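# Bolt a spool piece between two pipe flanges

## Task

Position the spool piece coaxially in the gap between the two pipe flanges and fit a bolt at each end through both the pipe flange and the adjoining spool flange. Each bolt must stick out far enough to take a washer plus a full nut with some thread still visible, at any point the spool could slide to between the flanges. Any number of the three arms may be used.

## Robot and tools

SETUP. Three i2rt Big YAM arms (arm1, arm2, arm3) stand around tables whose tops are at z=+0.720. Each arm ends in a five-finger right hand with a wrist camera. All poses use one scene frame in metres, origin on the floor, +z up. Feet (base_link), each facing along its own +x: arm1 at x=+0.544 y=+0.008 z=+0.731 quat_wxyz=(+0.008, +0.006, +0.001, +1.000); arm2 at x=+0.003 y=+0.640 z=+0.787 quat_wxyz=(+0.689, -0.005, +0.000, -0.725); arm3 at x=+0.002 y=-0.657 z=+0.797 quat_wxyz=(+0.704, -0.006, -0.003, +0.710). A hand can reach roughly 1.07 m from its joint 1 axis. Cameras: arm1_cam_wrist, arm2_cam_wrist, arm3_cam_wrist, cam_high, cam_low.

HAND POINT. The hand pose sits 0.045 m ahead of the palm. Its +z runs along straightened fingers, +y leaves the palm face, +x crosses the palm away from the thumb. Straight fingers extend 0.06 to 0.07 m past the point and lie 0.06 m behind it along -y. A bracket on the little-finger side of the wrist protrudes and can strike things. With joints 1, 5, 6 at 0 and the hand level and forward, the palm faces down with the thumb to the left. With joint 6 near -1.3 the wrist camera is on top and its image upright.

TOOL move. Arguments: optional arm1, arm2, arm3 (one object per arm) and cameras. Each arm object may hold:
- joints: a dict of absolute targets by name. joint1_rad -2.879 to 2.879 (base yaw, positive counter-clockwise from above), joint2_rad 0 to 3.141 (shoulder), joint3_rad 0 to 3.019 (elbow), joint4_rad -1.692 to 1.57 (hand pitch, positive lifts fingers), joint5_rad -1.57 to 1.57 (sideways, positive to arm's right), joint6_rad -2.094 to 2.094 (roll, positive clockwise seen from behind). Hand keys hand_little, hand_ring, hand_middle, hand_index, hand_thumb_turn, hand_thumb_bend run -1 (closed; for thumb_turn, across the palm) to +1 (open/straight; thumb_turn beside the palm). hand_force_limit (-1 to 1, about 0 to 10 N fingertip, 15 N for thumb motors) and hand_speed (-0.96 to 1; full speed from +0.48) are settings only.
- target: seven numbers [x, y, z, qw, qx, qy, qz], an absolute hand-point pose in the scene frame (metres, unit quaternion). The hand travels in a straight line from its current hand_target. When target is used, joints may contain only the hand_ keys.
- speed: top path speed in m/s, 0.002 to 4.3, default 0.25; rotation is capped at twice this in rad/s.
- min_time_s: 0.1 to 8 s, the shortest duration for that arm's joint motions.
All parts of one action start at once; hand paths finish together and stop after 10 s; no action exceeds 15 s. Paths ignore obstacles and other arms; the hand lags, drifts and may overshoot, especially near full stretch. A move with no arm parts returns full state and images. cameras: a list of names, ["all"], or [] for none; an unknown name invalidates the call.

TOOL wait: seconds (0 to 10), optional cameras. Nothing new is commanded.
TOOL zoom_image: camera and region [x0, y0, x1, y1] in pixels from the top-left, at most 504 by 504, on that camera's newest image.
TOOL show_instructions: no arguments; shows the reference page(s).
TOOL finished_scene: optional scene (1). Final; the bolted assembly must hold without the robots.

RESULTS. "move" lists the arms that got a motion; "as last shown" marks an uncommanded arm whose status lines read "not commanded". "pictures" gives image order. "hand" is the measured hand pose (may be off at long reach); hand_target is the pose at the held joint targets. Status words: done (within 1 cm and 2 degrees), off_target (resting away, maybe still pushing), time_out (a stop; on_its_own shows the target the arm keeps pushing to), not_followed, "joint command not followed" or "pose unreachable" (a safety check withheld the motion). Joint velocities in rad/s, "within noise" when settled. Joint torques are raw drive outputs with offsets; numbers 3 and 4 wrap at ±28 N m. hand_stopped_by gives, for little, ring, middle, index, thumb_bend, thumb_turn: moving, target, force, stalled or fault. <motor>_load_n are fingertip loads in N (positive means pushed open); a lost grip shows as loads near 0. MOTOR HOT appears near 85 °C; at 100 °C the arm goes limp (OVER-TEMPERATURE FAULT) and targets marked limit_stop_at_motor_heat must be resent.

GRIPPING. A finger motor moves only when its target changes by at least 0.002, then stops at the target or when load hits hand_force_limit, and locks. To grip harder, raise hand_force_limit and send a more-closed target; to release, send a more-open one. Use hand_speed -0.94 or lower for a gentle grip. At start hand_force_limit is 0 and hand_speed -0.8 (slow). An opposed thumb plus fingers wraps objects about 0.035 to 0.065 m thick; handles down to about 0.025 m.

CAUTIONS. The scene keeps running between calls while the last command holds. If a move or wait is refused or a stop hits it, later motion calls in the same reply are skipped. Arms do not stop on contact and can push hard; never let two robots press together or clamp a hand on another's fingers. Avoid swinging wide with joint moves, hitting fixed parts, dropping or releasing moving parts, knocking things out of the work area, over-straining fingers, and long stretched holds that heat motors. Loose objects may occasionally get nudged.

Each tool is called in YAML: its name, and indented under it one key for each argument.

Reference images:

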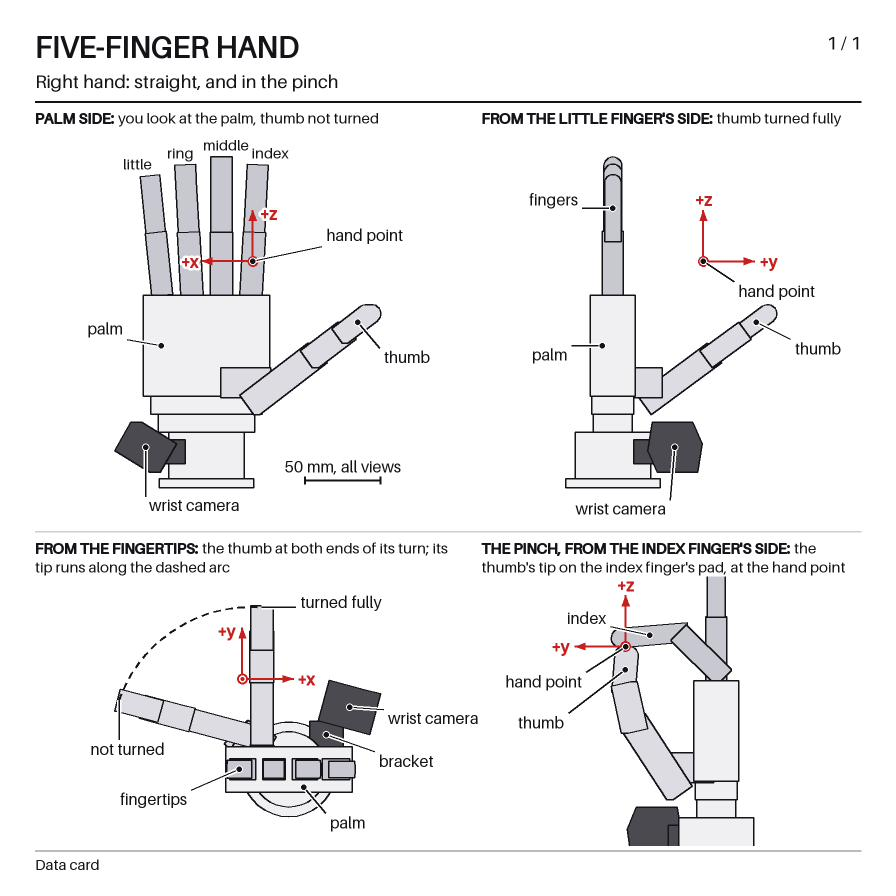

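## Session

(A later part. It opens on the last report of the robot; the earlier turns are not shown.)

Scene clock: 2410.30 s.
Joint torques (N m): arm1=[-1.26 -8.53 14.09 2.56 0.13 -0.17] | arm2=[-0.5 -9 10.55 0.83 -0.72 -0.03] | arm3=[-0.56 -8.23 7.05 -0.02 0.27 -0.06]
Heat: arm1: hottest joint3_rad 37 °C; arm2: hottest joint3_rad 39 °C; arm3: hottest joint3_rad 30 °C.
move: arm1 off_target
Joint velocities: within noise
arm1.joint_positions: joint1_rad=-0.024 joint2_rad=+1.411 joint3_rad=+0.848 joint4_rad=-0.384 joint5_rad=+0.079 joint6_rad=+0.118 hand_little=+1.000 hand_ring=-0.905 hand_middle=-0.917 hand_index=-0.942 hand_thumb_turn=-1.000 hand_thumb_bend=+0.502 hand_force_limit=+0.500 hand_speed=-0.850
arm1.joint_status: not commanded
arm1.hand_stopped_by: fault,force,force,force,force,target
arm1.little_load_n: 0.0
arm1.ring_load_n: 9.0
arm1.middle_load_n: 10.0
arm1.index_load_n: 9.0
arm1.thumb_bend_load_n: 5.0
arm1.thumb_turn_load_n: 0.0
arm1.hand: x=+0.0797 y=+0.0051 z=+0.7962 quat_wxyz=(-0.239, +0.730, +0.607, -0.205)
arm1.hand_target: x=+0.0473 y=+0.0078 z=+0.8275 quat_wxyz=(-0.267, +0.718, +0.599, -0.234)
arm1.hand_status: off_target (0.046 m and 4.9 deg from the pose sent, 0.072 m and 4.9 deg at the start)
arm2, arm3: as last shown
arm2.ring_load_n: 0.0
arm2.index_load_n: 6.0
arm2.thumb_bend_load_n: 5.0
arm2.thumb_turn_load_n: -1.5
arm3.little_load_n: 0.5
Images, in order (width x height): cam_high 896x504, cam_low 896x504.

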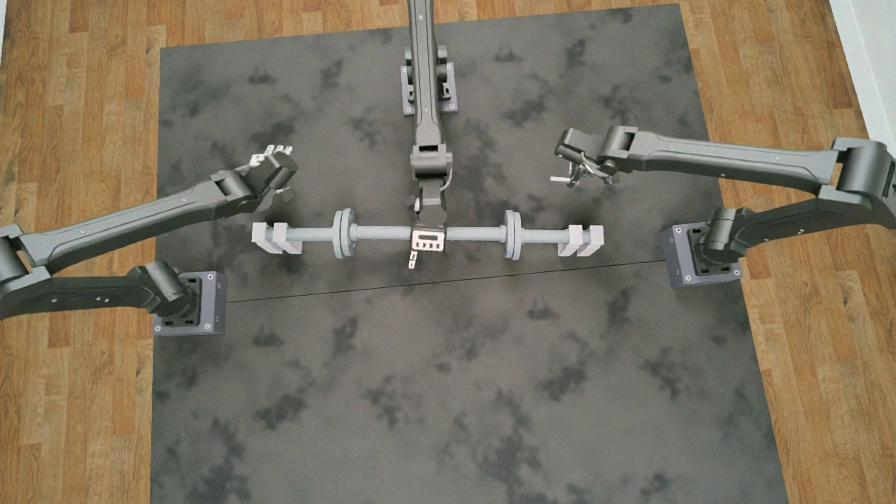

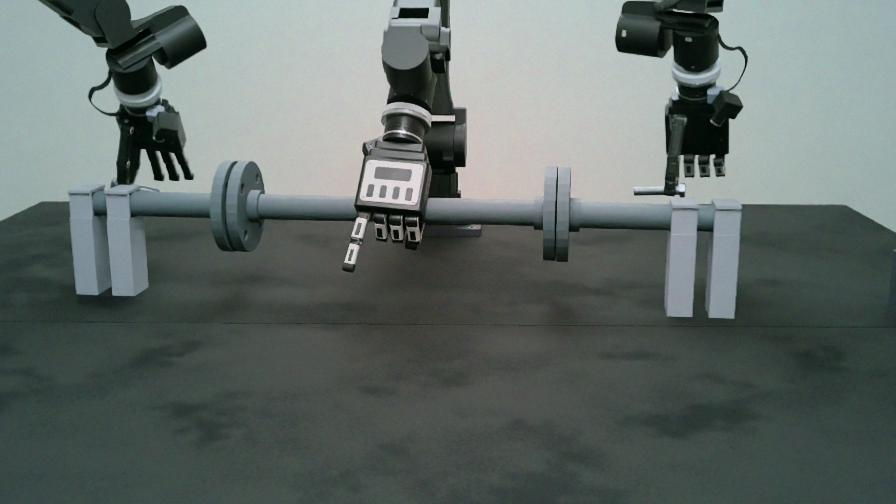

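move:
  arm1: {"target": [0.0385, 0.0080, 0.8275, -0.2671, 0.7150, 0.6020, -0.2335], "speed": 0.08}
  cameras: ["cam_high", "cam_low"]

zoom_image:
  camera: "cam_high"
  region: [320, 190, 380, 280]

zoom_image:
  camera: "cam_high"
  region: [480, 190, 540, 280]

zoom_image:
  camera: "cam_low"
  region: [200, 150, 280, 260]

zoom_image:
  camera: "cam_low"
  region: [520, 155, 600, 270]

Scene clock: 2444.03 s.
Joint torques (N m): arm1=[-2.08 -9.29 14.02 2.5 0.03 -0.18] | arm2=[-0.85 -8.94 10.51 0.76 -0.68 0] | arm3=[-1.26 -7.82 7.13 -0.01 0.22 -0.08]
Heat: arm1: hottest joint3_rad 36 °C; arm2: hottest joint3_rad 40 °C; arm3: hottest joint3_rad 30 °C.
move: arm1 off_target
Joint velocities: within noise
arm1.joint_positions: joint1_rad=-0.024 joint2_rad=+1.426 joint3_rad=+0.868 joint4_rad=-0.384 joint5_rad=+0.079 joint6_rad=+0.110 hand_little=+1.000 hand_ring=-0.905 hand_middle=-0.917 hand_index=-0.942 hand_thumb_turn=-1.000 hand_thumb_bend=+0.502 hand_force_limit=+0.500 hand_speed=-0.850
arm1.joint_status: not commanded
arm1.hand_stopped_by: fault,force,force,force,force,target
arm1.little_load_n: -0.5
arm1.ring_load_n: 9.0
arm1.middle_load_n: 10.0
arm1.index_load_n: 8.5
arm1.thumb_bend_load_n: 5.5
arm1.thumb_turn_load_n: 0.0
arm1.hand: x=+0.0718 y=+0.0058 z=+0.7983 quat_wxyz=(-0.241, +0.727, +0.609, -0.206)
arm1.hand_target: x=+0.0411 y=+0.0079 z=+0.8287 quat_wxyz=(-0.267, +0.715, +0.602, -0.233)
arm1.hand_status: off_target (0.044 m and 4.6 deg from the pose sent, 0.052 m and 4.9 deg at the start)
arm2.joint_positions: joint1_rad=+0.650 joint2_rad=+1.264 joint3_rad=+0.678 joint4_rad=-0.471 joint5_rad=-0.719 joint6_rad=-0.799 hand_little=+1.000 hand_ring=+1.000 hand_middle=+1.000 hand_index=-0.199 hand_thumb_turn=-0.700 hand_thumb_bend=+0.337 hand_force_limit=-0.100 hand_speed=-0.920
arm2.joint_status: not commanded
arm2.hand_stopped_by: target,target,target,target,force,target
arm2.little_load_n: 0.0
arm2.ring_load_n: 0.0
arm2.middle_load_n: 0.0
arm2.index_load_n: 5.5
arm2.thumb_bend_load_n: 5.5
arm2.thumb_turn_load_n: -2.0
arm2.hand: x=+0.2932 y=+0.4149 z=+0.8511 quat_wxyz=(-0.310, +0.654, -0.635, +0.270)
arm2.hand_target: x=+0.2996 y=+0.3985 z=+0.8700 quat_wxyz=(-0.305, +0.655, -0.627, +0.292)
arm2.hand_status: not commanded
arm3: as last shown
arm3.little_load_n: 0.0
arm3.thumb_turn_load_n: 2.0
Images, in order (width x height): cam_high 896x504, cam_low 896x504.

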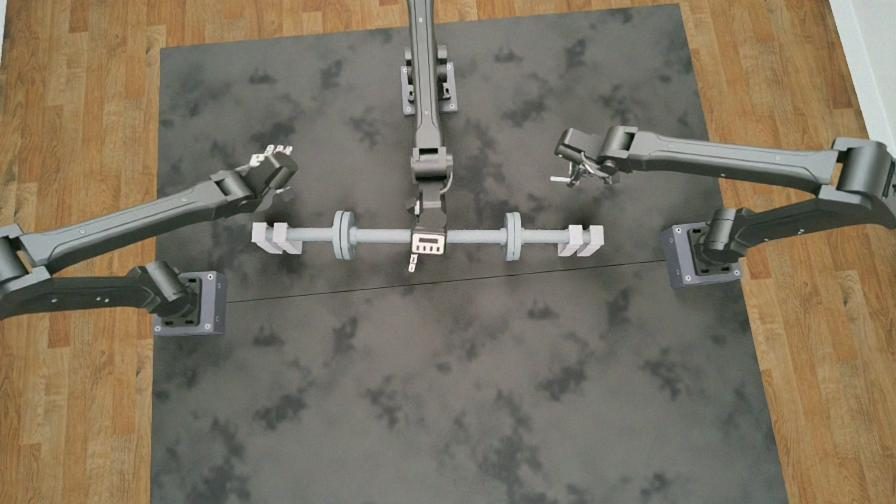

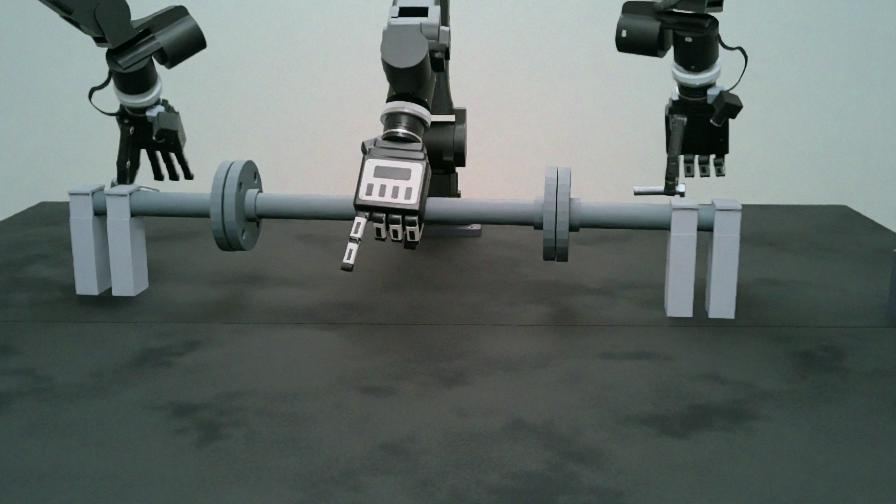

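Scaled by 5.600 from the camera's image (finer frame: 1280x720).

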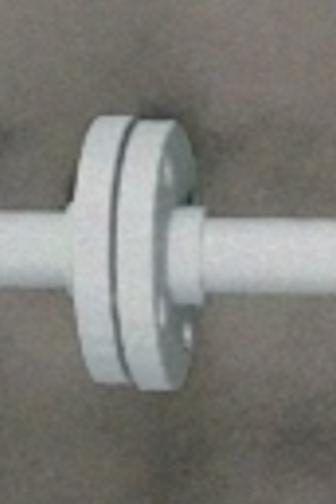

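Scaled by 5.600 from the camera's image (finer frame: 1280x720).

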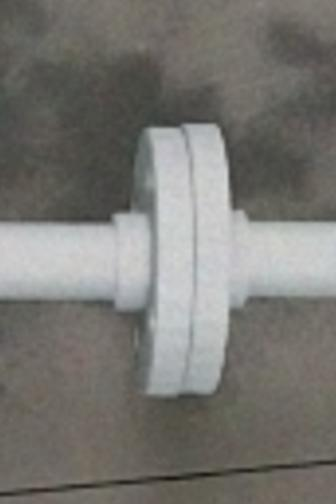

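Scaled by 4.582 from the camera's image (finer frame: 1280x720).

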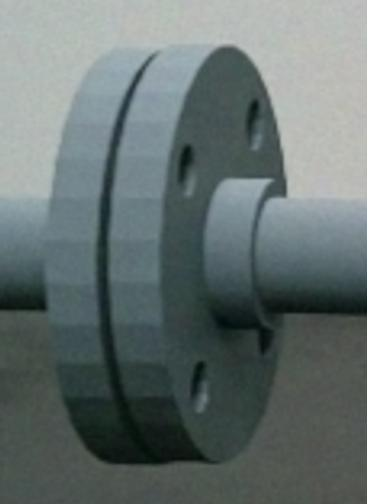

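Scaled by 4.383 from the camera's image (finer frame: 1280x720).

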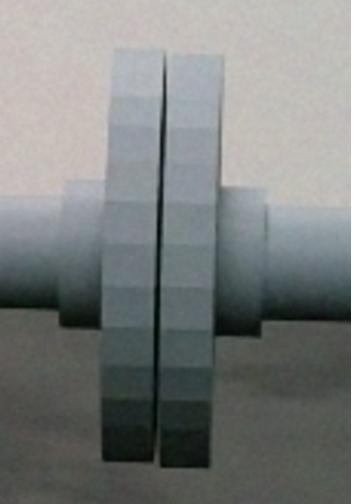

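move:
  arm1: {"joints": {"joint3_rad": 0.916}, "min_time_s": 1.0}

move:
  arm1: {"joints": {"joint3_rad": 0.908}, "min_time_s": 1.0}

Scene clock: 2474.67 s.
Joint torques (N m): arm1=[-1.55 -9.29 13.01 2.55 0.04 -0.17] | arm2=[-0.5 -9.52 10.43 0.73 -0.64 -0.02] | arm3=[-1.14 -7.94 7.02 0.02 0.26 -0.08]
Heat: arm1: hottest joint3_rad 38 °C; arm2: hottest joint3_rad 40 °C; arm3: hottest joint3_rad 30 °C.
move: arm1 done
Joint velocities: within noise
arm1.joint_positions: joint1_rad=-0.024 joint2_rad=+1.426 joint3_rad=+0.868 joint4_rad=-0.384 joint5_rad=+0.079 joint6_rad=+0.110 hand_little=+1.000 hand_ring=-0.905 hand_middle=-0.917 hand_index=-0.942 hand_thumb_turn=-1.000 hand_thumb_bend=+0.502 hand_force_limit=+0.500 hand_speed=-0.850
arm1.joint_status: all done
arm1.hand_stopped_by: fault,force,force,force,force,target
arm1.little_load_n: 0.0
arm1.ring_load_n: 9.0
arm1.middle_load_n: 10.0
arm1.index_load_n: 8.5
arm1.thumb_bend_load_n: 5.5
arm1.thumb_turn_load_n: 0.0
arm1.hand: x=+0.0718 y=+0.0058 z=+0.7983 quat_wxyz=(-0.241, +0.727, +0.609, -0.206)
arm1.hand_target: x=+0.0465 y=+0.0076 z=+0.8226 quat_wxyz=(-0.263, +0.717, +0.604, -0.229)
arm1.hand_status: not commanded
arm2, arm3: as last shown
arm2.thumb_turn_load_n: -1.5
arm3.thumb_turn_load_n: 2.5
pictures: none

Scene clock: 2475.97 s.
Joint torques (N m): arm1=[-1.67 -9.17 12.18 2.35 0.06 -0.19] | arm2=[-0.85 -9.17 10.65 0.64 -0.67 -0.02] | arm3=[-0.91 -7.94 7.09 -0.16 0.29 -0.06]
Heat: arm1: hottest joint3_rad 38 °C; arm2: hottest joint3_rad 40 °C; arm3: hottest joint3_rad 30 °C.
move: arm1 done
Joint velocities: within noise
arm1.joint_positions: joint1_rad=-0.024 joint2_rad=+1.426 joint3_rad=+0.868 joint4_rad=-0.384 joint5_rad=+0.079 joint6_rad=+0.110 hand_little=+1.000 hand_ring=-0.905 hand_middle=-0.917 hand_index=-0.942 hand_thumb_turn=-1.000 hand_thumb_bend=+0.502 hand_force_limit=+0.500 hand_speed=-0.850
arm1.joint_status: all done
arm1.hand_stopped_by: fault,force,force,force,force,target
arm1.little_load_n: 0.0
arm1.ring_load_n: 9.0
arm1.middle_load_n: 10.0
arm1.index_load_n: 9.0
arm1.thumb_bend_load_n: 5.5
arm1.thumb_turn_load_n: 0.0
arm1.hand: x=+0.0718 y=+0.0058 z=+0.7983 quat_wxyz=(-0.241, +0.727, +0.609, -0.206)
arm1.hand_target: x=+0.0499 y=+0.0075 z=+0.8189 quat_wxyz=(-0.261, +0.718, +0.605, -0.226)
arm1.hand_status: not commanded
arm2, arm3: as last shown
arm3.ring_load_n: 0.5
pictures: none

move:
  arm1: {"joints": {"joint3_rad": 0.900}, "min_time_s": 0.8}

move:
  arm1: {"joints": {"joint3_rad": 0.893}, "min_time_s": 0.8}

Scene clock: 2481.27 s.
Joint torques (N m): arm1=[-1.67 -9.05 11.28 2.47 0.03 -0.17] | arm2=[-0.5 -8.94 10.4 0.44 -0.66 -0.02] | arm3=[-0.67 -7.53 7.19 -0.1 0.26 -0.11]
Heat: arm1: hottest joint3_rad 38 °C; arm2: hottest joint3_rad 40 °C; arm3: hottest joint3_rad 30 °C.
move: arm1 done
Joint velocities: within noise
arm1.joint_positions: joint1_rad=-0.024 joint2_rad=+1.426 joint3_rad=+0.868 joint4_rad=-0.384 joint5_rad=+0.079 joint6_rad=+0.110 hand_little=+1.000 hand_ring=-0.905 hand_middle=-0.917 hand_index=-0.942 hand_thumb_turn=-1.000 hand_thumb_bend=+0.502 hand_force_limit=+0.500 hand_speed=-0.850
arm1.joint_status: all done
arm1.hand_stopped_by: fault,force,force,force,force,target
arm1.little_load_n: 0.0
arm1.ring_load_n: 9.0
arm1.middle_load_n: 10.0
arm1.index_load_n: 9.0
arm1.thumb_bend_load_n: 5.5
arm1.thumb_turn_load_n: 0.0
arm1.hand: x=+0.0718 y=+0.0058 z=+0.7983 quat_wxyz=(-0.241, +0.727, +0.609, -0.206)
arm1.hand_target: x=+0.0533 y=+0.0073 z=+0.8152 quat_wxyz=(-0.258, +0.719, +0.606, -0.224)
arm1.hand_status: not commanded
arm2, arm3: as last shown
arm2.little_load_n: -0.5
arm2.index_load_n: 6.0
arm3.ring_load_n: 0.0
arm3.middle_load_n: 0.5
pictures: none

Scene clock: 2482.37 s.
Joint torques (N m): arm1=[-1.55 -9.29 10.91 2.29 0.03 -0.18] | arm2=[-0.79 -9.17 10.35 0.8 -0.67 0.01] | arm3=[-0.09 -7.77 7.19 -0.06 0.28 -0.11]
Heat: arm1: hottest joint3_rad 38 °C; arm2: hottest joint3_rad 40 °C; arm3: hottest joint3_rad 30 °C.
move: arm1 done
Joint velocities: within noise
arm1.joint_positions: joint1_rad=-0.024 joint2_rad=+1.426 joint3_rad=+0.868 joint4_rad=-0.384 joint5_rad=+0.079 joint6_rad=+0.110 hand_little=+1.000 hand_ring=-0.905 hand_middle=-0.917 hand_index=-0.942 hand_thumb_turn=-1.000 hand_thumb_bend=+0.502 hand_force_limit=+0.500 hand_speed=-0.850
arm1.joint_status: all done
arm1.hand_stopped_by: fault,force,force,force,force,target
arm1.little_load_n: 0.0
arm1.ring_load_n: 9.0
arm1.middle_load_n: 10.0
arm1.index_load_n: 9.0
arm1.thumb_bend_load_n: 5.0
arm1.thumb_turn_load_n: 0.0
arm1.hand: x=+0.0718 y=+0.0058 z=+0.7983 quat_wxyz=(-0.241, +0.727, +0.609, -0.206)
arm1.hand_target: x=+0.0564 y=+0.0072 z=+0.8119 quat_wxyz=(-0.256, +0.719, +0.607, -0.221)
arm1.hand_status: not commanded
arm2, arm3: as last shown
arm2.little_load_n: 0.0
arm2.index_load_n: 5.5
arm2.thumb_turn_load_n: -2.0
arm3.middle_load_n: 0.0
pictures: none

move:
  arm1: {"joints": {"joint3_rad": 0.885}, "min_time_s": 0.8}

move:
  arm1: {"joints": {"joint3_rad": 0.878}, "min_time_s": 0.8}

Scene clock: 2486.70 s.
Joint torques (N m): arm1=[-1.73 -8.7 10.22 2.45 0.02 -0.18] | arm2=[-0.62 -9.35 10.62 0.72 -0.72 -0.02] | arm3=[-0.26 -7.77 7.12 -0.06 0.27 -0.06]
Heat: arm1: hottest joint3_rad 38 °C; arm2: hottest joint3_rad 40 °C; arm3: hottest joint3_rad 30 °C.
move: arm1 done
Joint velocities: within noise
arm1.joint_positions: joint1_rad=-0.024 joint2_rad=+1.426 joint3_rad=+0.868 joint4_rad=-0.384 joint5_rad=+0.079 joint6_rad=+0.110 hand_little=+1.000 hand_ring=-0.905 hand_middle=-0.917 hand_index=-0.942 hand_thumb_turn=-1.000 hand_thumb_bend=+0.502 hand_force_limit=+0.500 hand_speed=-0.850
arm1.joint_status: all done
arm1.hand_stopped_by: fault,force,force,force,force,target
arm1.little_load_n: 0.0
arm1.ring_load_n: 9.0
arm1.middle_load_n: 10.0
arm1.index_load_n: 9.0
arm1.thumb_bend_load_n: 5.5
arm1.thumb_turn_load_n: 0.0
arm1.hand: x=+0.0718 y=+0.0058 z=+0.7983 quat_wxyz=(-0.241, +0.727, +0.609, -0.206)
arm1.hand_target: x=+0.0599 y=+0.0070 z=+0.8083 quat_wxyz=(-0.253, +0.720, +0.608, -0.218)
arm1.hand_status: not commanded
arm2, arm3: as last shown
arm3.index_load_n: 3.0
arm3.thumb_bend_load_n: 7.0
pictures: none

Scene clock: 2487.80 s.
Joint torques (N m): arm1=[-1.73 -8.7 9.92 2.51 0.05 -0.17] | arm2=[-0.91 -8.29 10.61 0.72 -0.65 -0.02] | arm3=[-0.5 -8.29 7.15 0.01 0.28 -0.08]
Heat: arm1: hottest joint3_rad 37 °C; arm2: hottest joint3_rad 40 °C; arm3: hottest joint3_rad 30 °C.
move: arm1 done
Joint velocities: within noise
arm1.joint_positions: joint1_rad=-0.024 joint2_rad=+1.426 joint3_rad=+0.865 joint4_rad=-0.384 joint5_rad=+0.079 joint6_rad=+0.110 hand_little=+1.000 hand_ring=-0.905 hand_middle=-0.917 hand_index=-0.942 hand_thumb_turn=-1.000 hand_thumb_bend=+0.502 hand_force_limit=+0.500 hand_speed=-0.850
arm1.joint_status: all done
arm1.hand_stopped_by: fault,force,force,force,force,target
arm1.little_load_n: 0.0
arm1.ring_load_n: 9.5
arm1.middle_load_n: 10.0
arm1.index_load_n: 9.0
arm1.thumb_bend_load_n: 5.5
arm1.thumb_turn_load_n: 0.0
arm1.hand: x=+0.0735 y=+0.0058 z=+0.7966 quat_wxyz=(-0.240, +0.727, +0.609, -0.205)
arm1.hand_target: x=+0.0629 y=+0.0069 z=+0.8052 quat_wxyz=(-0.251, +0.721, +0.609, -0.216)
arm1.hand_status: not commanded
arm2: as last shown
arm2.thumb_turn_load_n: -1.5
arm3.joint_positions: joint1_rad=-0.512 joint2_rad=+1.372 joint3_rad=+0.867 joint4_rad=-0.941 joint5_rad=+0.496 joint6_rad=+1.308 hand_little=-1.000 hand_ring=-1.000 hand_middle=-0.990 hand_index=-0.400 hand_thumb_turn=-0.700 hand_thumb_bend=+0.552 hand_force_limit=-0.100 hand_speed=-0.900
arm3.joint_status: not commanded
arm3.hand_stopped_by: target,target,target,target,force,target
arm3.little_load_n: 0.0
arm3.ring_load_n: 0.0
arm3.middle_load_n: 0.0
arm3.index_load_n: 3.0
arm3.thumb_bend_load_n: 6.5
arm3.thumb_turn_load_n: 2.5
arm3.hand: x=+0.2228 y=-0.3260 z=+0.8561 quat_wxyz=(-0.155, +0.584, -0.769, +0.208)
arm3.hand_target: x=+0.2242 y=-0.3300 z=+0.8599 quat_wxyz=(-0.156, +0.583, -0.770, +0.206)
arm3.hand_status: not commanded
pictures: none

move:
  arm1: {"joints": {"joint3_rad": 0.900}, "min_time_s": 0.8}
  cameras: ["cam_high", "cam_low"]

zoom_image:
  camera: "cam_high"
  region: [320, 190, 380, 280]

zoom_image:
  camera: "cam_high"
  region: [480, 190, 540, 280]

zoom_image:
  camera: "cam_low"
  region: [200, 150, 280, 260]

zoom_image:
  camera: "cam_low"
  region: [520, 155, 600, 270]

Scene clock: 2498.57 s.
Joint torques (N m): arm1=[-1.55 -9.35 11.84 2.36 0.02 -0.18] | arm2=[-0.85 -9.64 10.66 0.68 -0.69 -0.03] | arm3=[-0.62 -7.65 7.1 -0.06 0.3 -0.04]
Heat: arm1: hottest joint3_rad 36 °C; arm2: hottest joint3_rad 40 °C; arm3: hottest joint3_rad 30 °C.
move: arm1 done
Joint velocities: within noise
arm1.joint_positions: joint1_rad=-0.024 joint2_rad=+1.426 joint3_rad=+0.865 joint4_rad=-0.384 joint5_rad=+0.079 joint6_rad=+0.110 hand_little=+1.000 hand_ring=-0.905 hand_middle=-0.917 hand_index=-0.942 hand_thumb_turn=-1.000 hand_thumb_bend=+0.502 hand_force_limit=+0.500 hand_speed=-0.850
arm1.joint_status: all done
arm1.hand_stopped_by: fault,force,force,force,force,target
arm1.little_load_n: 0.0
arm1.ring_load_n: 9.0
arm1.middle_load_n: 10.0
arm1.index_load_n: 9.0
arm1.thumb_bend_load_n: 5.5
arm1.thumb_turn_load_n: 0.0
arm1.hand: x=+0.0735 y=+0.0058 z=+0.7966 quat_wxyz=(-0.240, +0.727, +0.609, -0.205)
arm1.hand_target: x=+0.0533 y=+0.0073 z=+0.8152 quat_wxyz=(-0.258, +0.719, +0.606, -0.224)
arm1.hand_status: not commanded
arm2, arm3: as last shown
arm3.index_load_n: 2.5
Images, in order (width x height): cam_high 896x504, cam_low 896x504.

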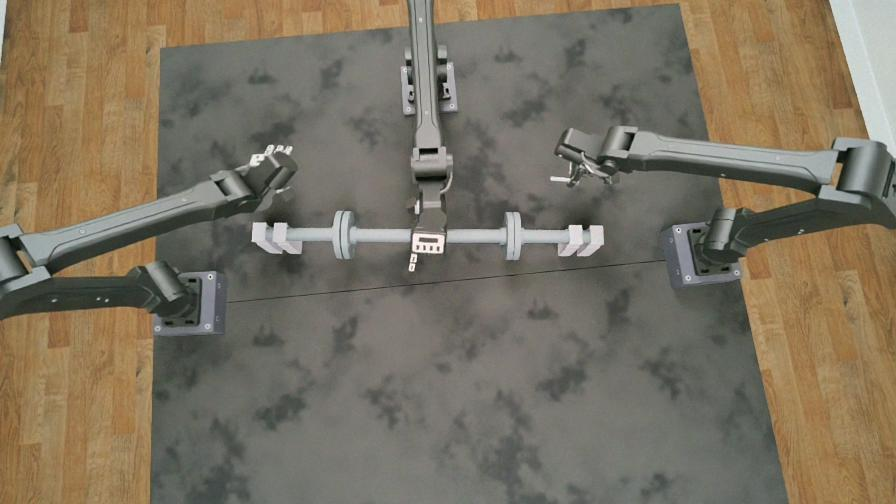

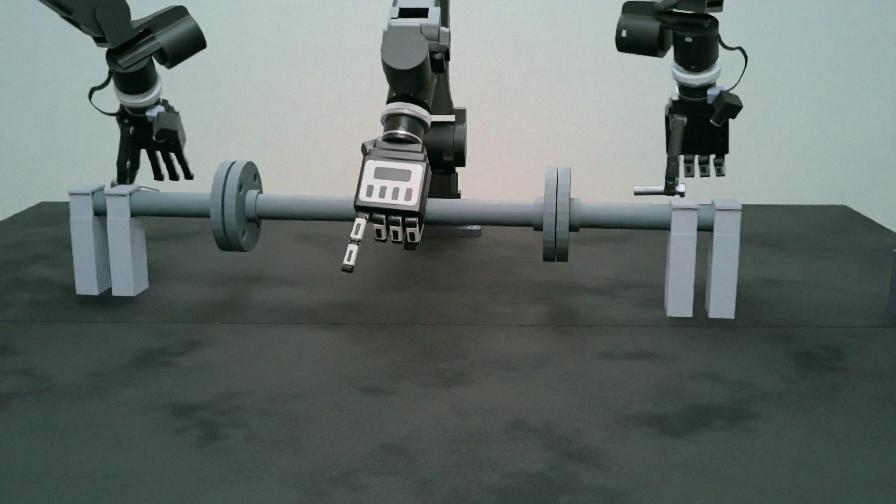

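Scaled by 5.600 from the camera's image (finer frame: 1280x720).

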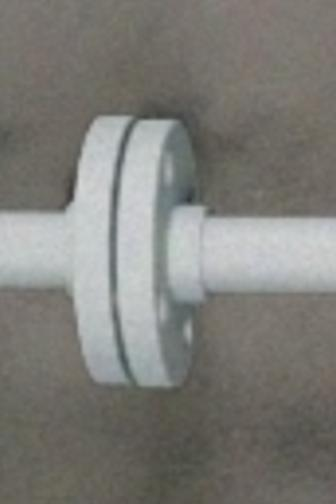

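Scaled by 5.600 from the camera's image (finer frame: 1280x720).

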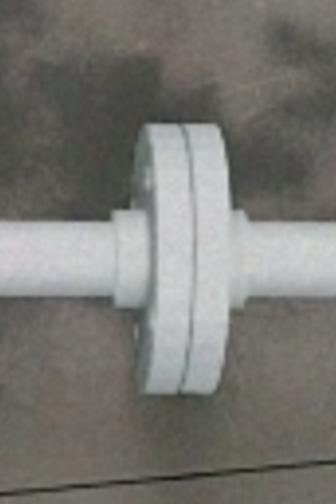

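Scaled by 4.582 from the camera's image (finer frame: 1280x720).

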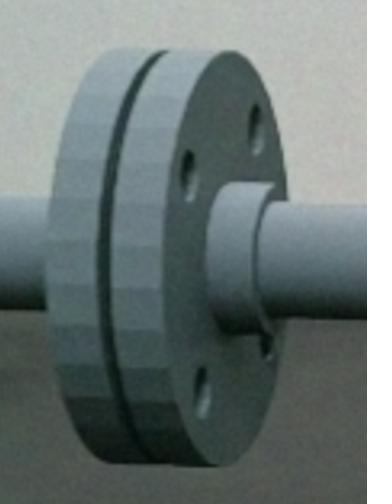

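Scaled by 4.383 from the camera's image (finer frame: 1280x720).

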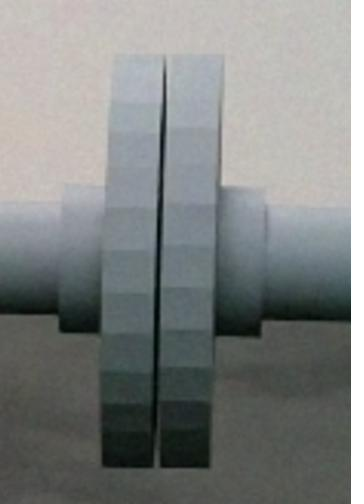

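move:
  arm2: {"target": [0.23, 0.40, 1.02, 0.3052, -0.6547, 0.6268, -0.2921], "speed": 0.2}
  arm3: {"target": [0.16, -0.26, 1.00, 0.2566, -0.6194, 0.6856, -0.2839], "speed": 0.2}

move:
  arm2: {"target": [0.10, 0.33, 1.02, 0.4310, -0.5136, 0.5685, -0.4770], "speed": 0.2}
  arm3: {"target": [0.10, -0.24, 0.98, 0.2566, -0.6194, 0.6856, -0.2839], "speed": 0.15}
  cameras: ["all"]

Scene clock: 2557.30 s.
Joint torques (N m): arm1=[-1.73 -9 11.84 2.41 0.08 -0.14] | arm2=[-0.62 -6.01 12.41 0.54 -0.77 -0.03] | arm3=[0.67 -6.12 13.03 -0.35 0.83 0.11]
Heat: arm1: hottest joint3_rad 35 °C; arm2: hottest joint3_rad 40 °C; arm3: hottest joint3_rad 30 °C.
move: arm2 off_target; arm3 off_target
Joint velocities: within noise
arm1: as last shown
arm2.joint_positions: joint1_rad=+0.455 joint2_rad=+1.046 joint3_rad=+0.946 joint4_rad=-1.119 joint5_rad=-0.808 joint6_rad=-1.041 hand_little=+1.000 hand_ring=+1.000 hand_middle=+1.000 hand_index=-0.199 hand_thumb_turn=-0.700 hand_thumb_bend=+0.337 hand_force_limit=-0.100 hand_speed=-0.920
arm2.joint_status: not commanded
arm2.hand_stopped_by: target,target,target,target,force,target
arm2.little_load_n: 0.0
arm2.ring_load_n: 0.0
arm2.middle_load_n: 0.0
arm2.index_load_n: 5.5
arm2.thumb_bend_load_n: 5.5
arm2.thumb_turn_load_n: -2.0
arm2.hand: x=+0.2280 y=+0.4129 z=+1.0013 quat_wxyz=(-0.313, +0.652, -0.634, +0.274)
arm2.hand_target: x=+0.2297 y=+0.4006 z=+1.0197 quat_wxyz=(-0.305, +0.655, -0.627, +0.292)
arm2.hand_status: off_target (0.023 m and 2.4 deg from the pose sent, 0.181 m and 2.8 deg at the start)
arm3.joint_positions: joint1_rad=-0.190 joint2_rad=+1.322 joint3_rad=+1.114 joint4_rad=-1.340 joint5_rad=+0.764 joint6_rad=+1.460 hand_little=-1.000 hand_ring=-1.000 hand_middle=-0.990 hand_index=-0.400 hand_thumb_turn=-0.700 hand_thumb_bend=+0.552 hand_force_limit=-0.100 hand_speed=-0.900
arm3.joint_status: not commanded
arm3.hand_stopped_by: target,target,target,target,force,target
arm3.little_load_n: 0.0
arm3.ring_load_n: 0.0
arm3.middle_load_n: 0.0
arm3.index_load_n: 2.5
arm3.thumb_bend_load_n: 6.5
arm3.thumb_turn_load_n: 2.0
arm3.hand: x=+0.1589 y=-0.2803 z=+0.9752 quat_wxyz=(-0.234, +0.628, -0.679, +0.299)
arm3.hand_target: x=+0.1597 y=-0.2613 z=+1.0000 quat_wxyz=(-0.257, +0.619, -0.686, +0.283)
arm3.hand_status: off_target (0.032 m and 3.4 deg from the pose sent, 0.170 m and 17.9 deg at the start)
pictures: none

Scene clock: 2559.83 s.
Joint torques (N m): arm1=[-1.61 -8.88 11.85 2.48 0.09 -0.18] | arm2=[-0.15 -7.47 10.14 -0.76 -0.77 -0.03] | arm3=[0.91 -7.36 12.62 -0.76 0.77 0.12]
Heat: arm1: hottest joint3_rad 35 °C; arm2: hottest joint3_rad 40 °C; arm3: hottest joint3_rad 30 °C.
move: arm2 off_target; arm3 off_target
Joint velocities: within noise
arm1: as last shown
arm1.index_load_n: 8.5
arm1.thumb_turn_load_n: -0.5
arm2.joint_positions: joint1_rad=-0.206 joint2_rad=+1.305 joint3_rad=+0.971 joint4_rad=-1.690 joint5_rad=-1.336 joint6_rad=-2.013 hand_little=+1.000 hand_ring=+1.000 hand_middle=+1.000 hand_index=-0.199 hand_thumb_turn=-0.700 hand_thumb_bend=+0.337 hand_force_limit=-0.100 hand_speed=-0.920
arm2.joint_status: not commanded
arm2.hand_stopped_by: target,target,target,target,force,target
arm2.little_load_n: -0.5
arm2.ring_load_n: 0.0
arm2.middle_load_n: 0.0
arm2.index_load_n: 5.5
arm2.thumb_bend_load_n: 6.0
arm2.thumb_turn_load_n: -1.5
arm2.hand: x=+0.1050 y=+0.3408 z=+1.0116 quat_wxyz=(-0.411, +0.503, -0.595, +0.473)
arm2.hand_target: x=+0.1008 y=+0.3302 z=+1.0197 quat_wxyz=(-0.403, +0.508, -0.592, +0.478)
arm2.hand_status: off_target (0.015 m and 4.0 deg from the pose sent, 0.154 m and 32.3 deg at the start; a joint's target at an end of its range on 30 of 76 steps)
arm3.joint_positions: joint1_rad=-0.030 joint2_rad=+1.396 joint3_rad=+1.138 joint4_rad=-1.442 joint5_rad=+0.765 joint6_rad=+1.683 hand_little=-1.000 hand_ring=-1.000 hand_middle=-0.990 hand_index=-0.400 hand_thumb_turn=-0.700 hand_thumb_bend=+0.552 hand_force_limit=-0.100 hand_speed=-0.900
arm3.joint_status: not commanded
arm3.hand_stopped_by: target,target,target,target,force,target
arm3.little_load_n: 0.0
arm3.ring_load_n: 0.0
arm3.middle_load_n: 0.0
arm3.index_load_n: 2.5
arm3.thumb_bend_load_n: 6.5
arm3.thumb_turn_load_n: 2.0
arm3.hand: x=+0.1023 y=-0.2611 z=+0.9582 quat_wxyz=(-0.237, +0.627, -0.678, +0.301)
arm3.hand_target: x=+0.0998 y=-0.2412 z=+0.9800 quat_wxyz=(-0.257, +0.620, -0.685, +0.283)
arm3.hand_status: off_target (0.030 m and 3.2 deg from the pose sent, 0.072 m and 3.4 deg at the start)
pictures: arm1_cam_wrist, arm2_cam_wrist, arm3_cam_wrist, cam_high, cam_low
Images, in order (width x height): arm1_cam_wrist 896x504, arm2_cam_wrist 896x504, arm3_cam_wrist 896x504, cam_high 896x504, cam_low 896x504.

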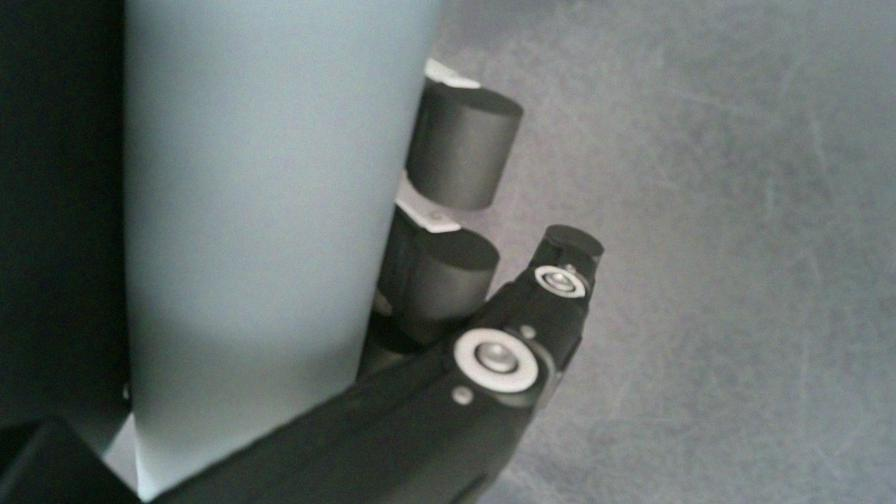

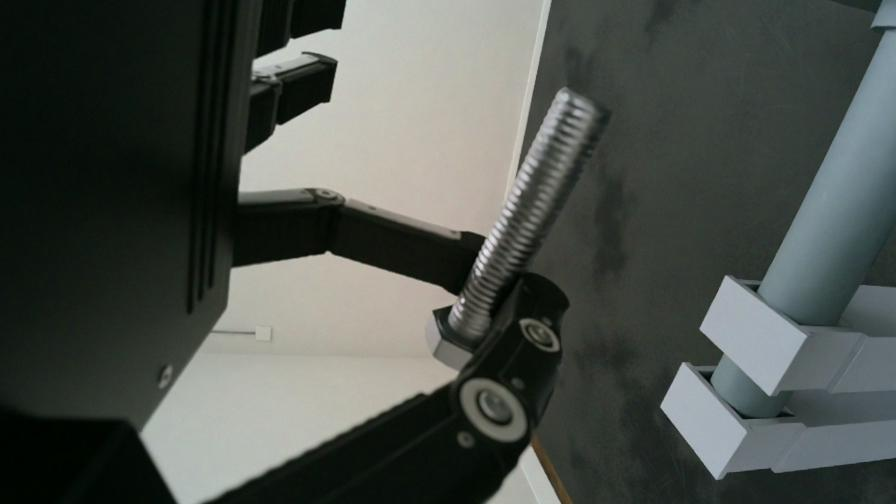

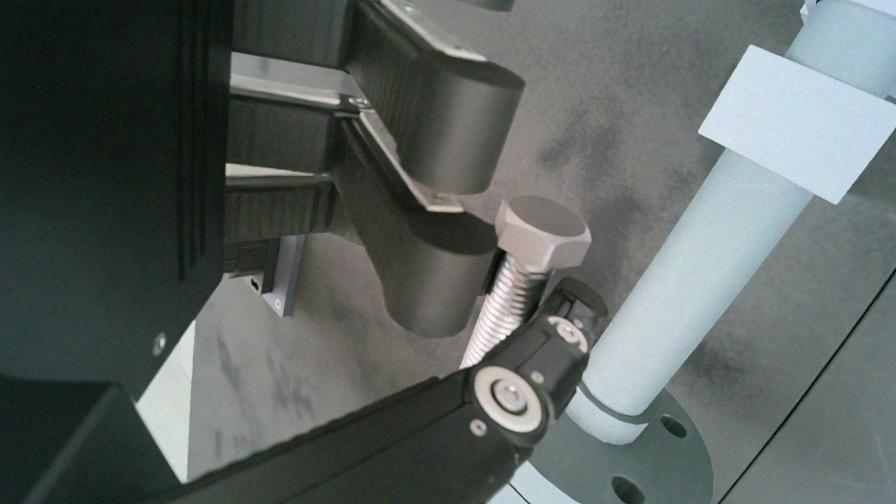

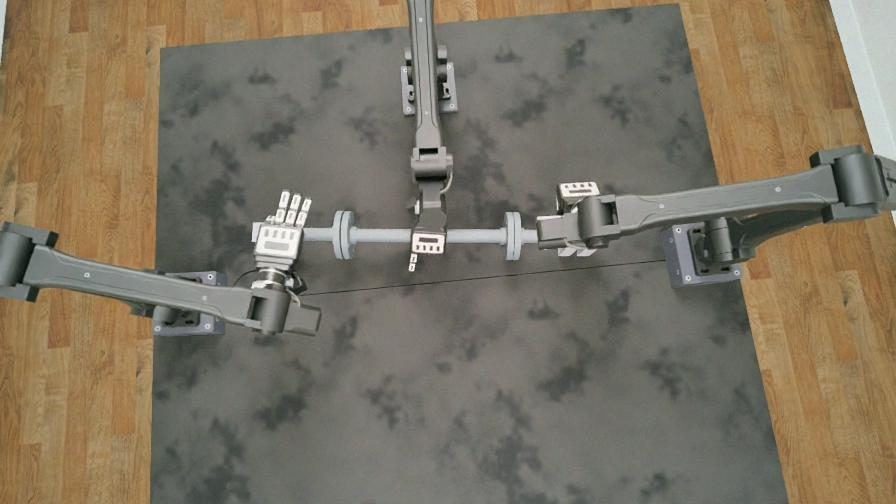

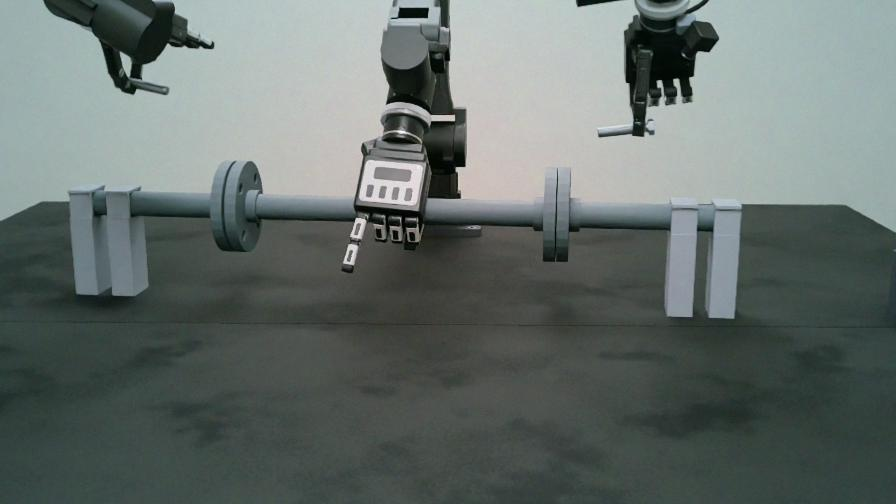

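zoom_image:
  camera: "cam_low"
  region: [90, 40, 230, 120]

zoom_image:
  camera: "cam_low"
  region: [570, 80, 710, 160]

zoom_image:
  camera: "cam_high"
  region: [230, 170, 390, 300]

zoom_image:
  camera: "cam_high"
  region: [490, 170, 650, 300]

Scaled by 3.600 from the camera's image (finer frame: 1280x720).

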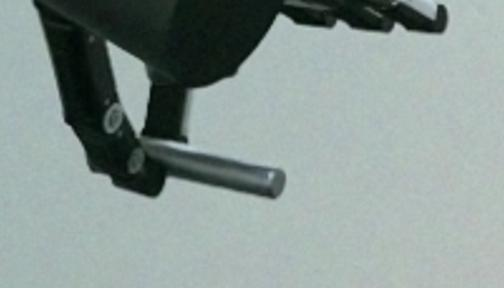

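Scaled by 3.600 from the camera's image (finer frame: 1280x720).

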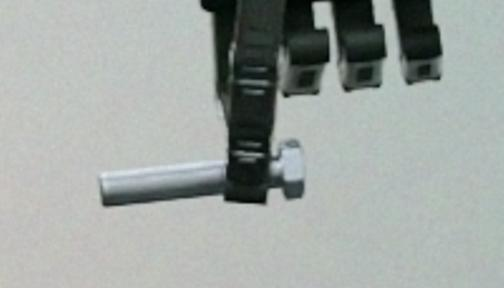

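Scaled by 3.150 from the camera's image (finer frame: 1280x720).

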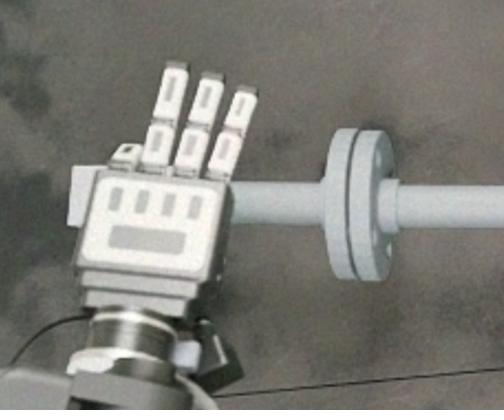

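Scaled by 3.150 from the camera's image (finer frame: 1280x720).

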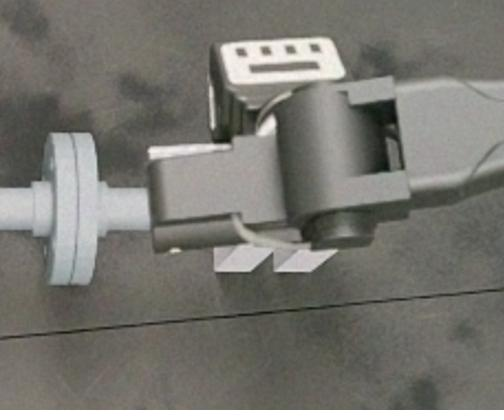

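move:
  arm2: {"target": [0.165, 0.335, 0.96, 0.1774, -0.6557, 0.6447, -0.3519], "speed": 0.2}
  arm3: {"target": [0.05, -0.245, 0.96, 0.2853, -0.6151, 0.6882, -0.2577], "speed": 0.15}
  cameras: ["all"]

zoom_image:
  camera: "cam_low"
  region: [60, 60, 280, 220]

zoom_image:
  camera: "cam_low"
  region: [520, 60, 740, 220]

zoom_image:
  camera: "cam_high"
  region: [230, 150, 390, 280]

zoom_image:
  camera: "cam_high"
  region: [490, 150, 650, 280]

Scene clock: 2668.87 s.
Joint torques (N m): arm1=[-1.67 -8.7 11.81 2.45 0.03 -0.18] | arm2=[0.79 -7 8.76 1.65 -0.51 0.17] | arm3=[0.56 -8.94 7.49 0.08 0.79 0.13]
Heat: arm1: hottest joint3_rad 34 °C; arm2: hottest joint3_rad 37 °C; arm3: hottest joint3_rad 37 °C.
move: arm2 done; arm3 done
Joint velocities: within noise
arm1: as last shown
arm1.index_load_n: 9.0
arm1.thumb_turn_load_n: 0.0
arm2.joint_positions: joint1_rad=+0.267 joint2_rad=+1.044 joint3_rad=+0.846 joint4_rad=-0.907 joint5_rad=-0.682 joint6_rad=-1.192 hand_little=+1.000 hand_ring=+1.000 hand_middle=+1.000 hand_index=-0.199 hand_thumb_turn=-0.700 hand_thumb_bend=+0.337 hand_force_limit=-0.100 hand_speed=-0.920
arm2.joint_status: not commanded
arm2.hand_stopped_by: target,target,target,target,force,target
arm2.little_load_n: -0.5
arm2.ring_load_n: 0.0
arm2.middle_load_n: 0.0
arm2.index_load_n: 5.5
arm2.thumb_bend_load_n: 5.5
arm2.thumb_turn_load_n: -2.0
arm2.hand: x=+0.1615 y=+0.3351 z=+0.9558 quat_wxyz=(-0.181, +0.655, -0.648, +0.344)
arm2.hand_target: x=+0.1650 y=+0.3351 z=+0.9601 quat_wxyz=(-0.177, +0.655, -0.644, +0.352)
arm2.hand_status: done (0.005 m and 1.1 deg from the pose sent, 0.079 m and 35.4 deg at the start)
arm3.joint_positions: joint1_rad=+0.105 joint2_rad=+1.395 joint3_rad=+1.120 joint4_rad=-1.438 joint5_rad=+0.765 joint6_rad=+1.845 hand_little=-1.000 hand_ring=-1.000 hand_middle=-0.990 hand_index=-0.400 hand_thumb_turn=-0.700 hand_thumb_bend=+0.552 hand_force_limit=-0.100 hand_speed=-0.900
arm3.joint_status: not commanded
arm3.hand_stopped_by: target,target,target,target,force,target
arm3.little_load_n: 0.5
arm3.ring_load_n: 0.0
arm3.middle_load_n: 0.0
arm3.index_load_n: 2.5
arm3.thumb_bend_load_n: 6.5
arm3.thumb_turn_load_n: 2.0
arm3.hand: x=+0.0528 y=-0.2466 z=+0.9545 quat_wxyz=(-0.275, +0.619, -0.685, +0.268)
arm3.hand_target: x=+0.0501 y=-0.2450 z=+0.9599 quat_wxyz=(-0.285, +0.615, -0.688, +0.258)
arm3.hand_status: done (0.006 m and 1.8 deg from the pose sent, 0.055 m and 7.6 deg at the start)
pictures: arm1_cam_wrist, arm2_cam_wrist, arm3_cam_wrist, cam_high, cam_low
Images, in order (width x height): arm1_cam_wrist 896x504, arm2_cam_wrist 896x504, arm3_cam_wrist 896x504, cam_high 896x504, cam_low 896x504.

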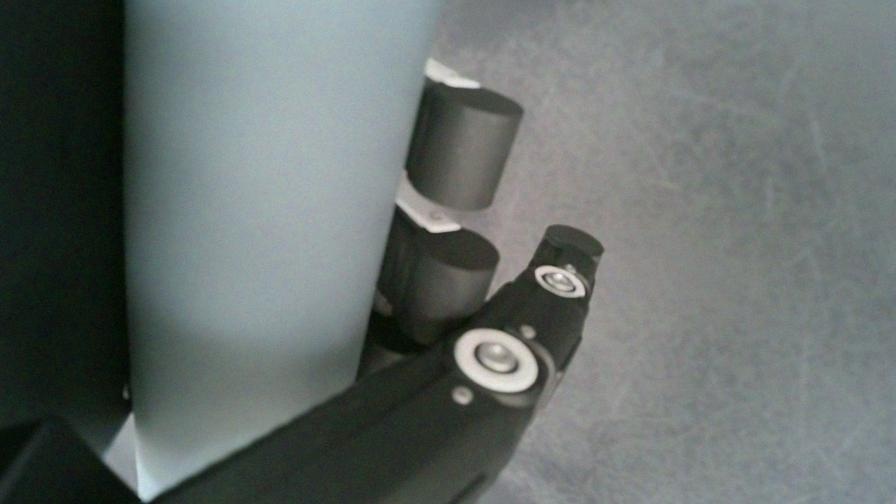

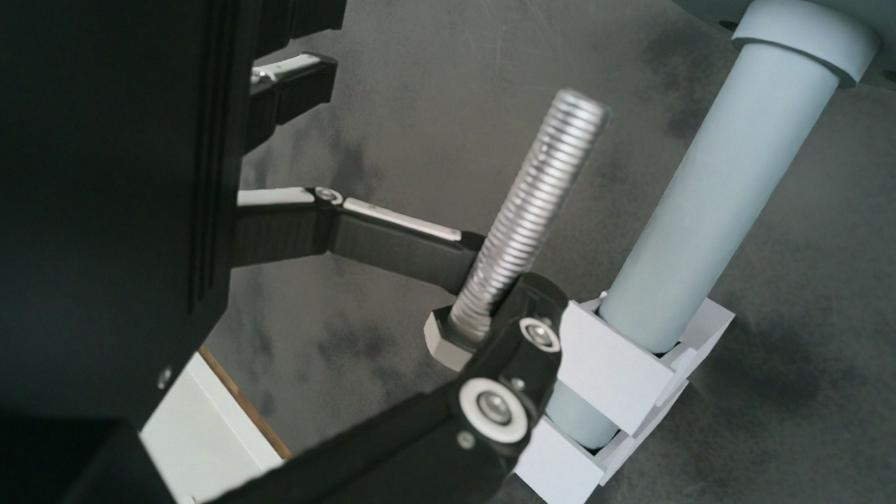

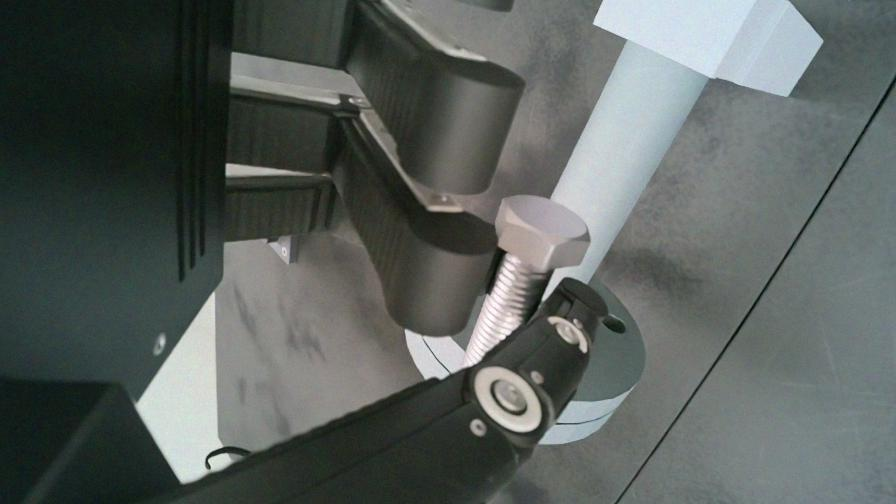

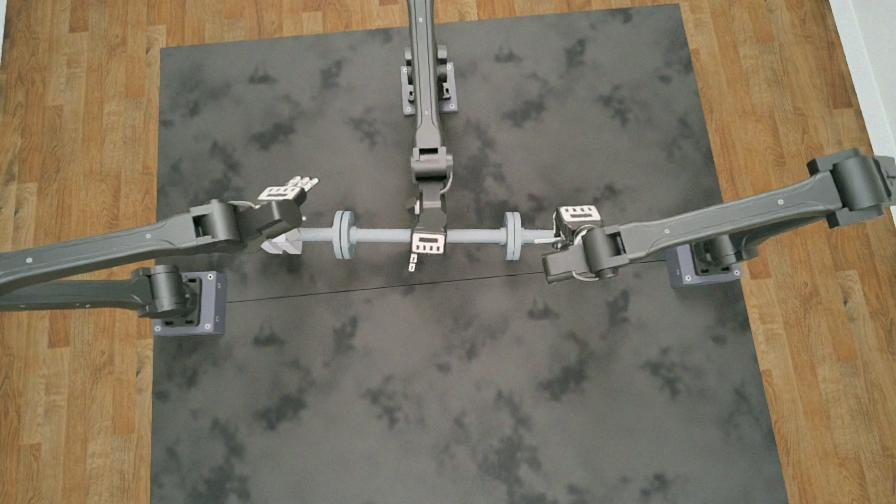

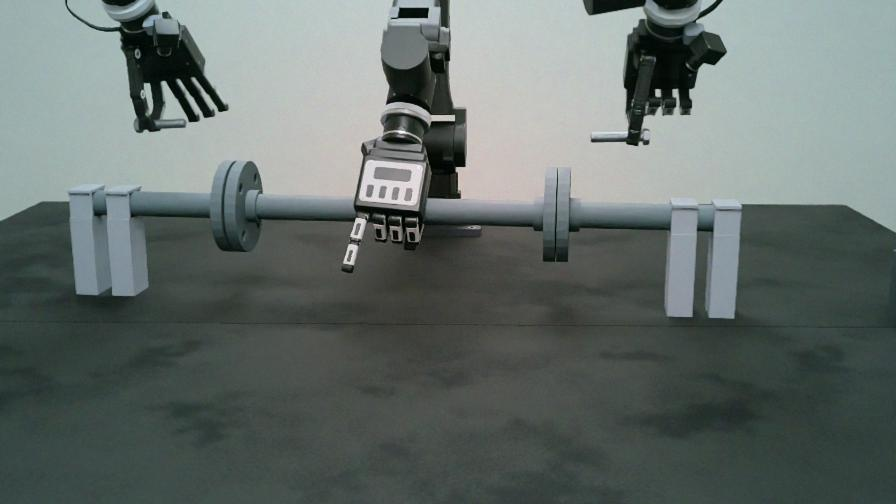

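Scaled by 2.291 from the camera's image (finer frame: 1280x720).

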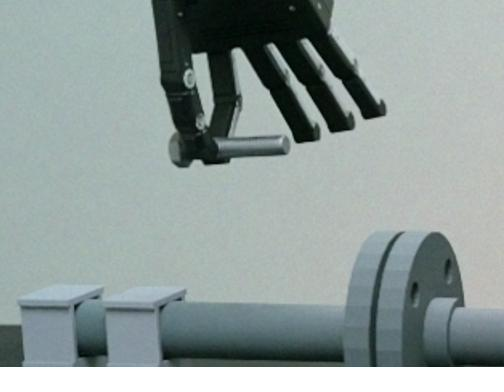

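Scaled by 2.291 from the camera's image (finer frame: 1280x720).

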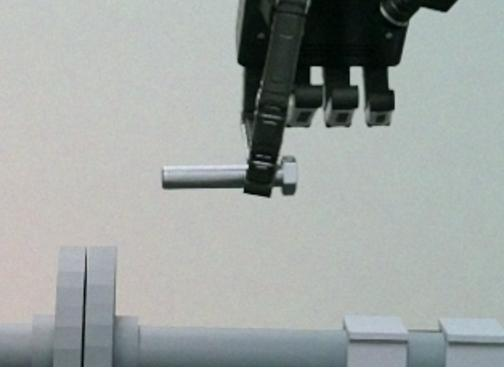

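Scaled by 3.150 from the camera's image (finer frame: 1280x720).

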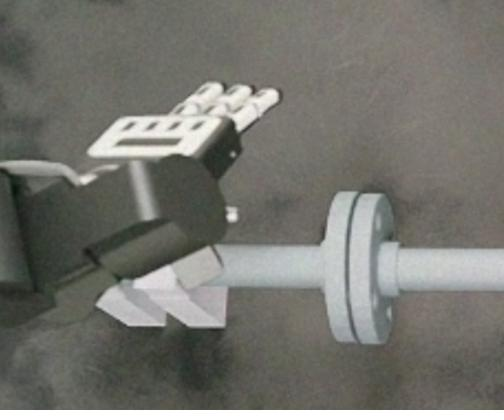

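Scaled by 3.150 from the camera's image (finer frame: 1280x720).

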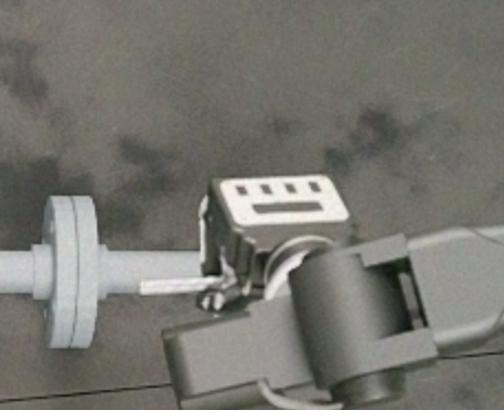

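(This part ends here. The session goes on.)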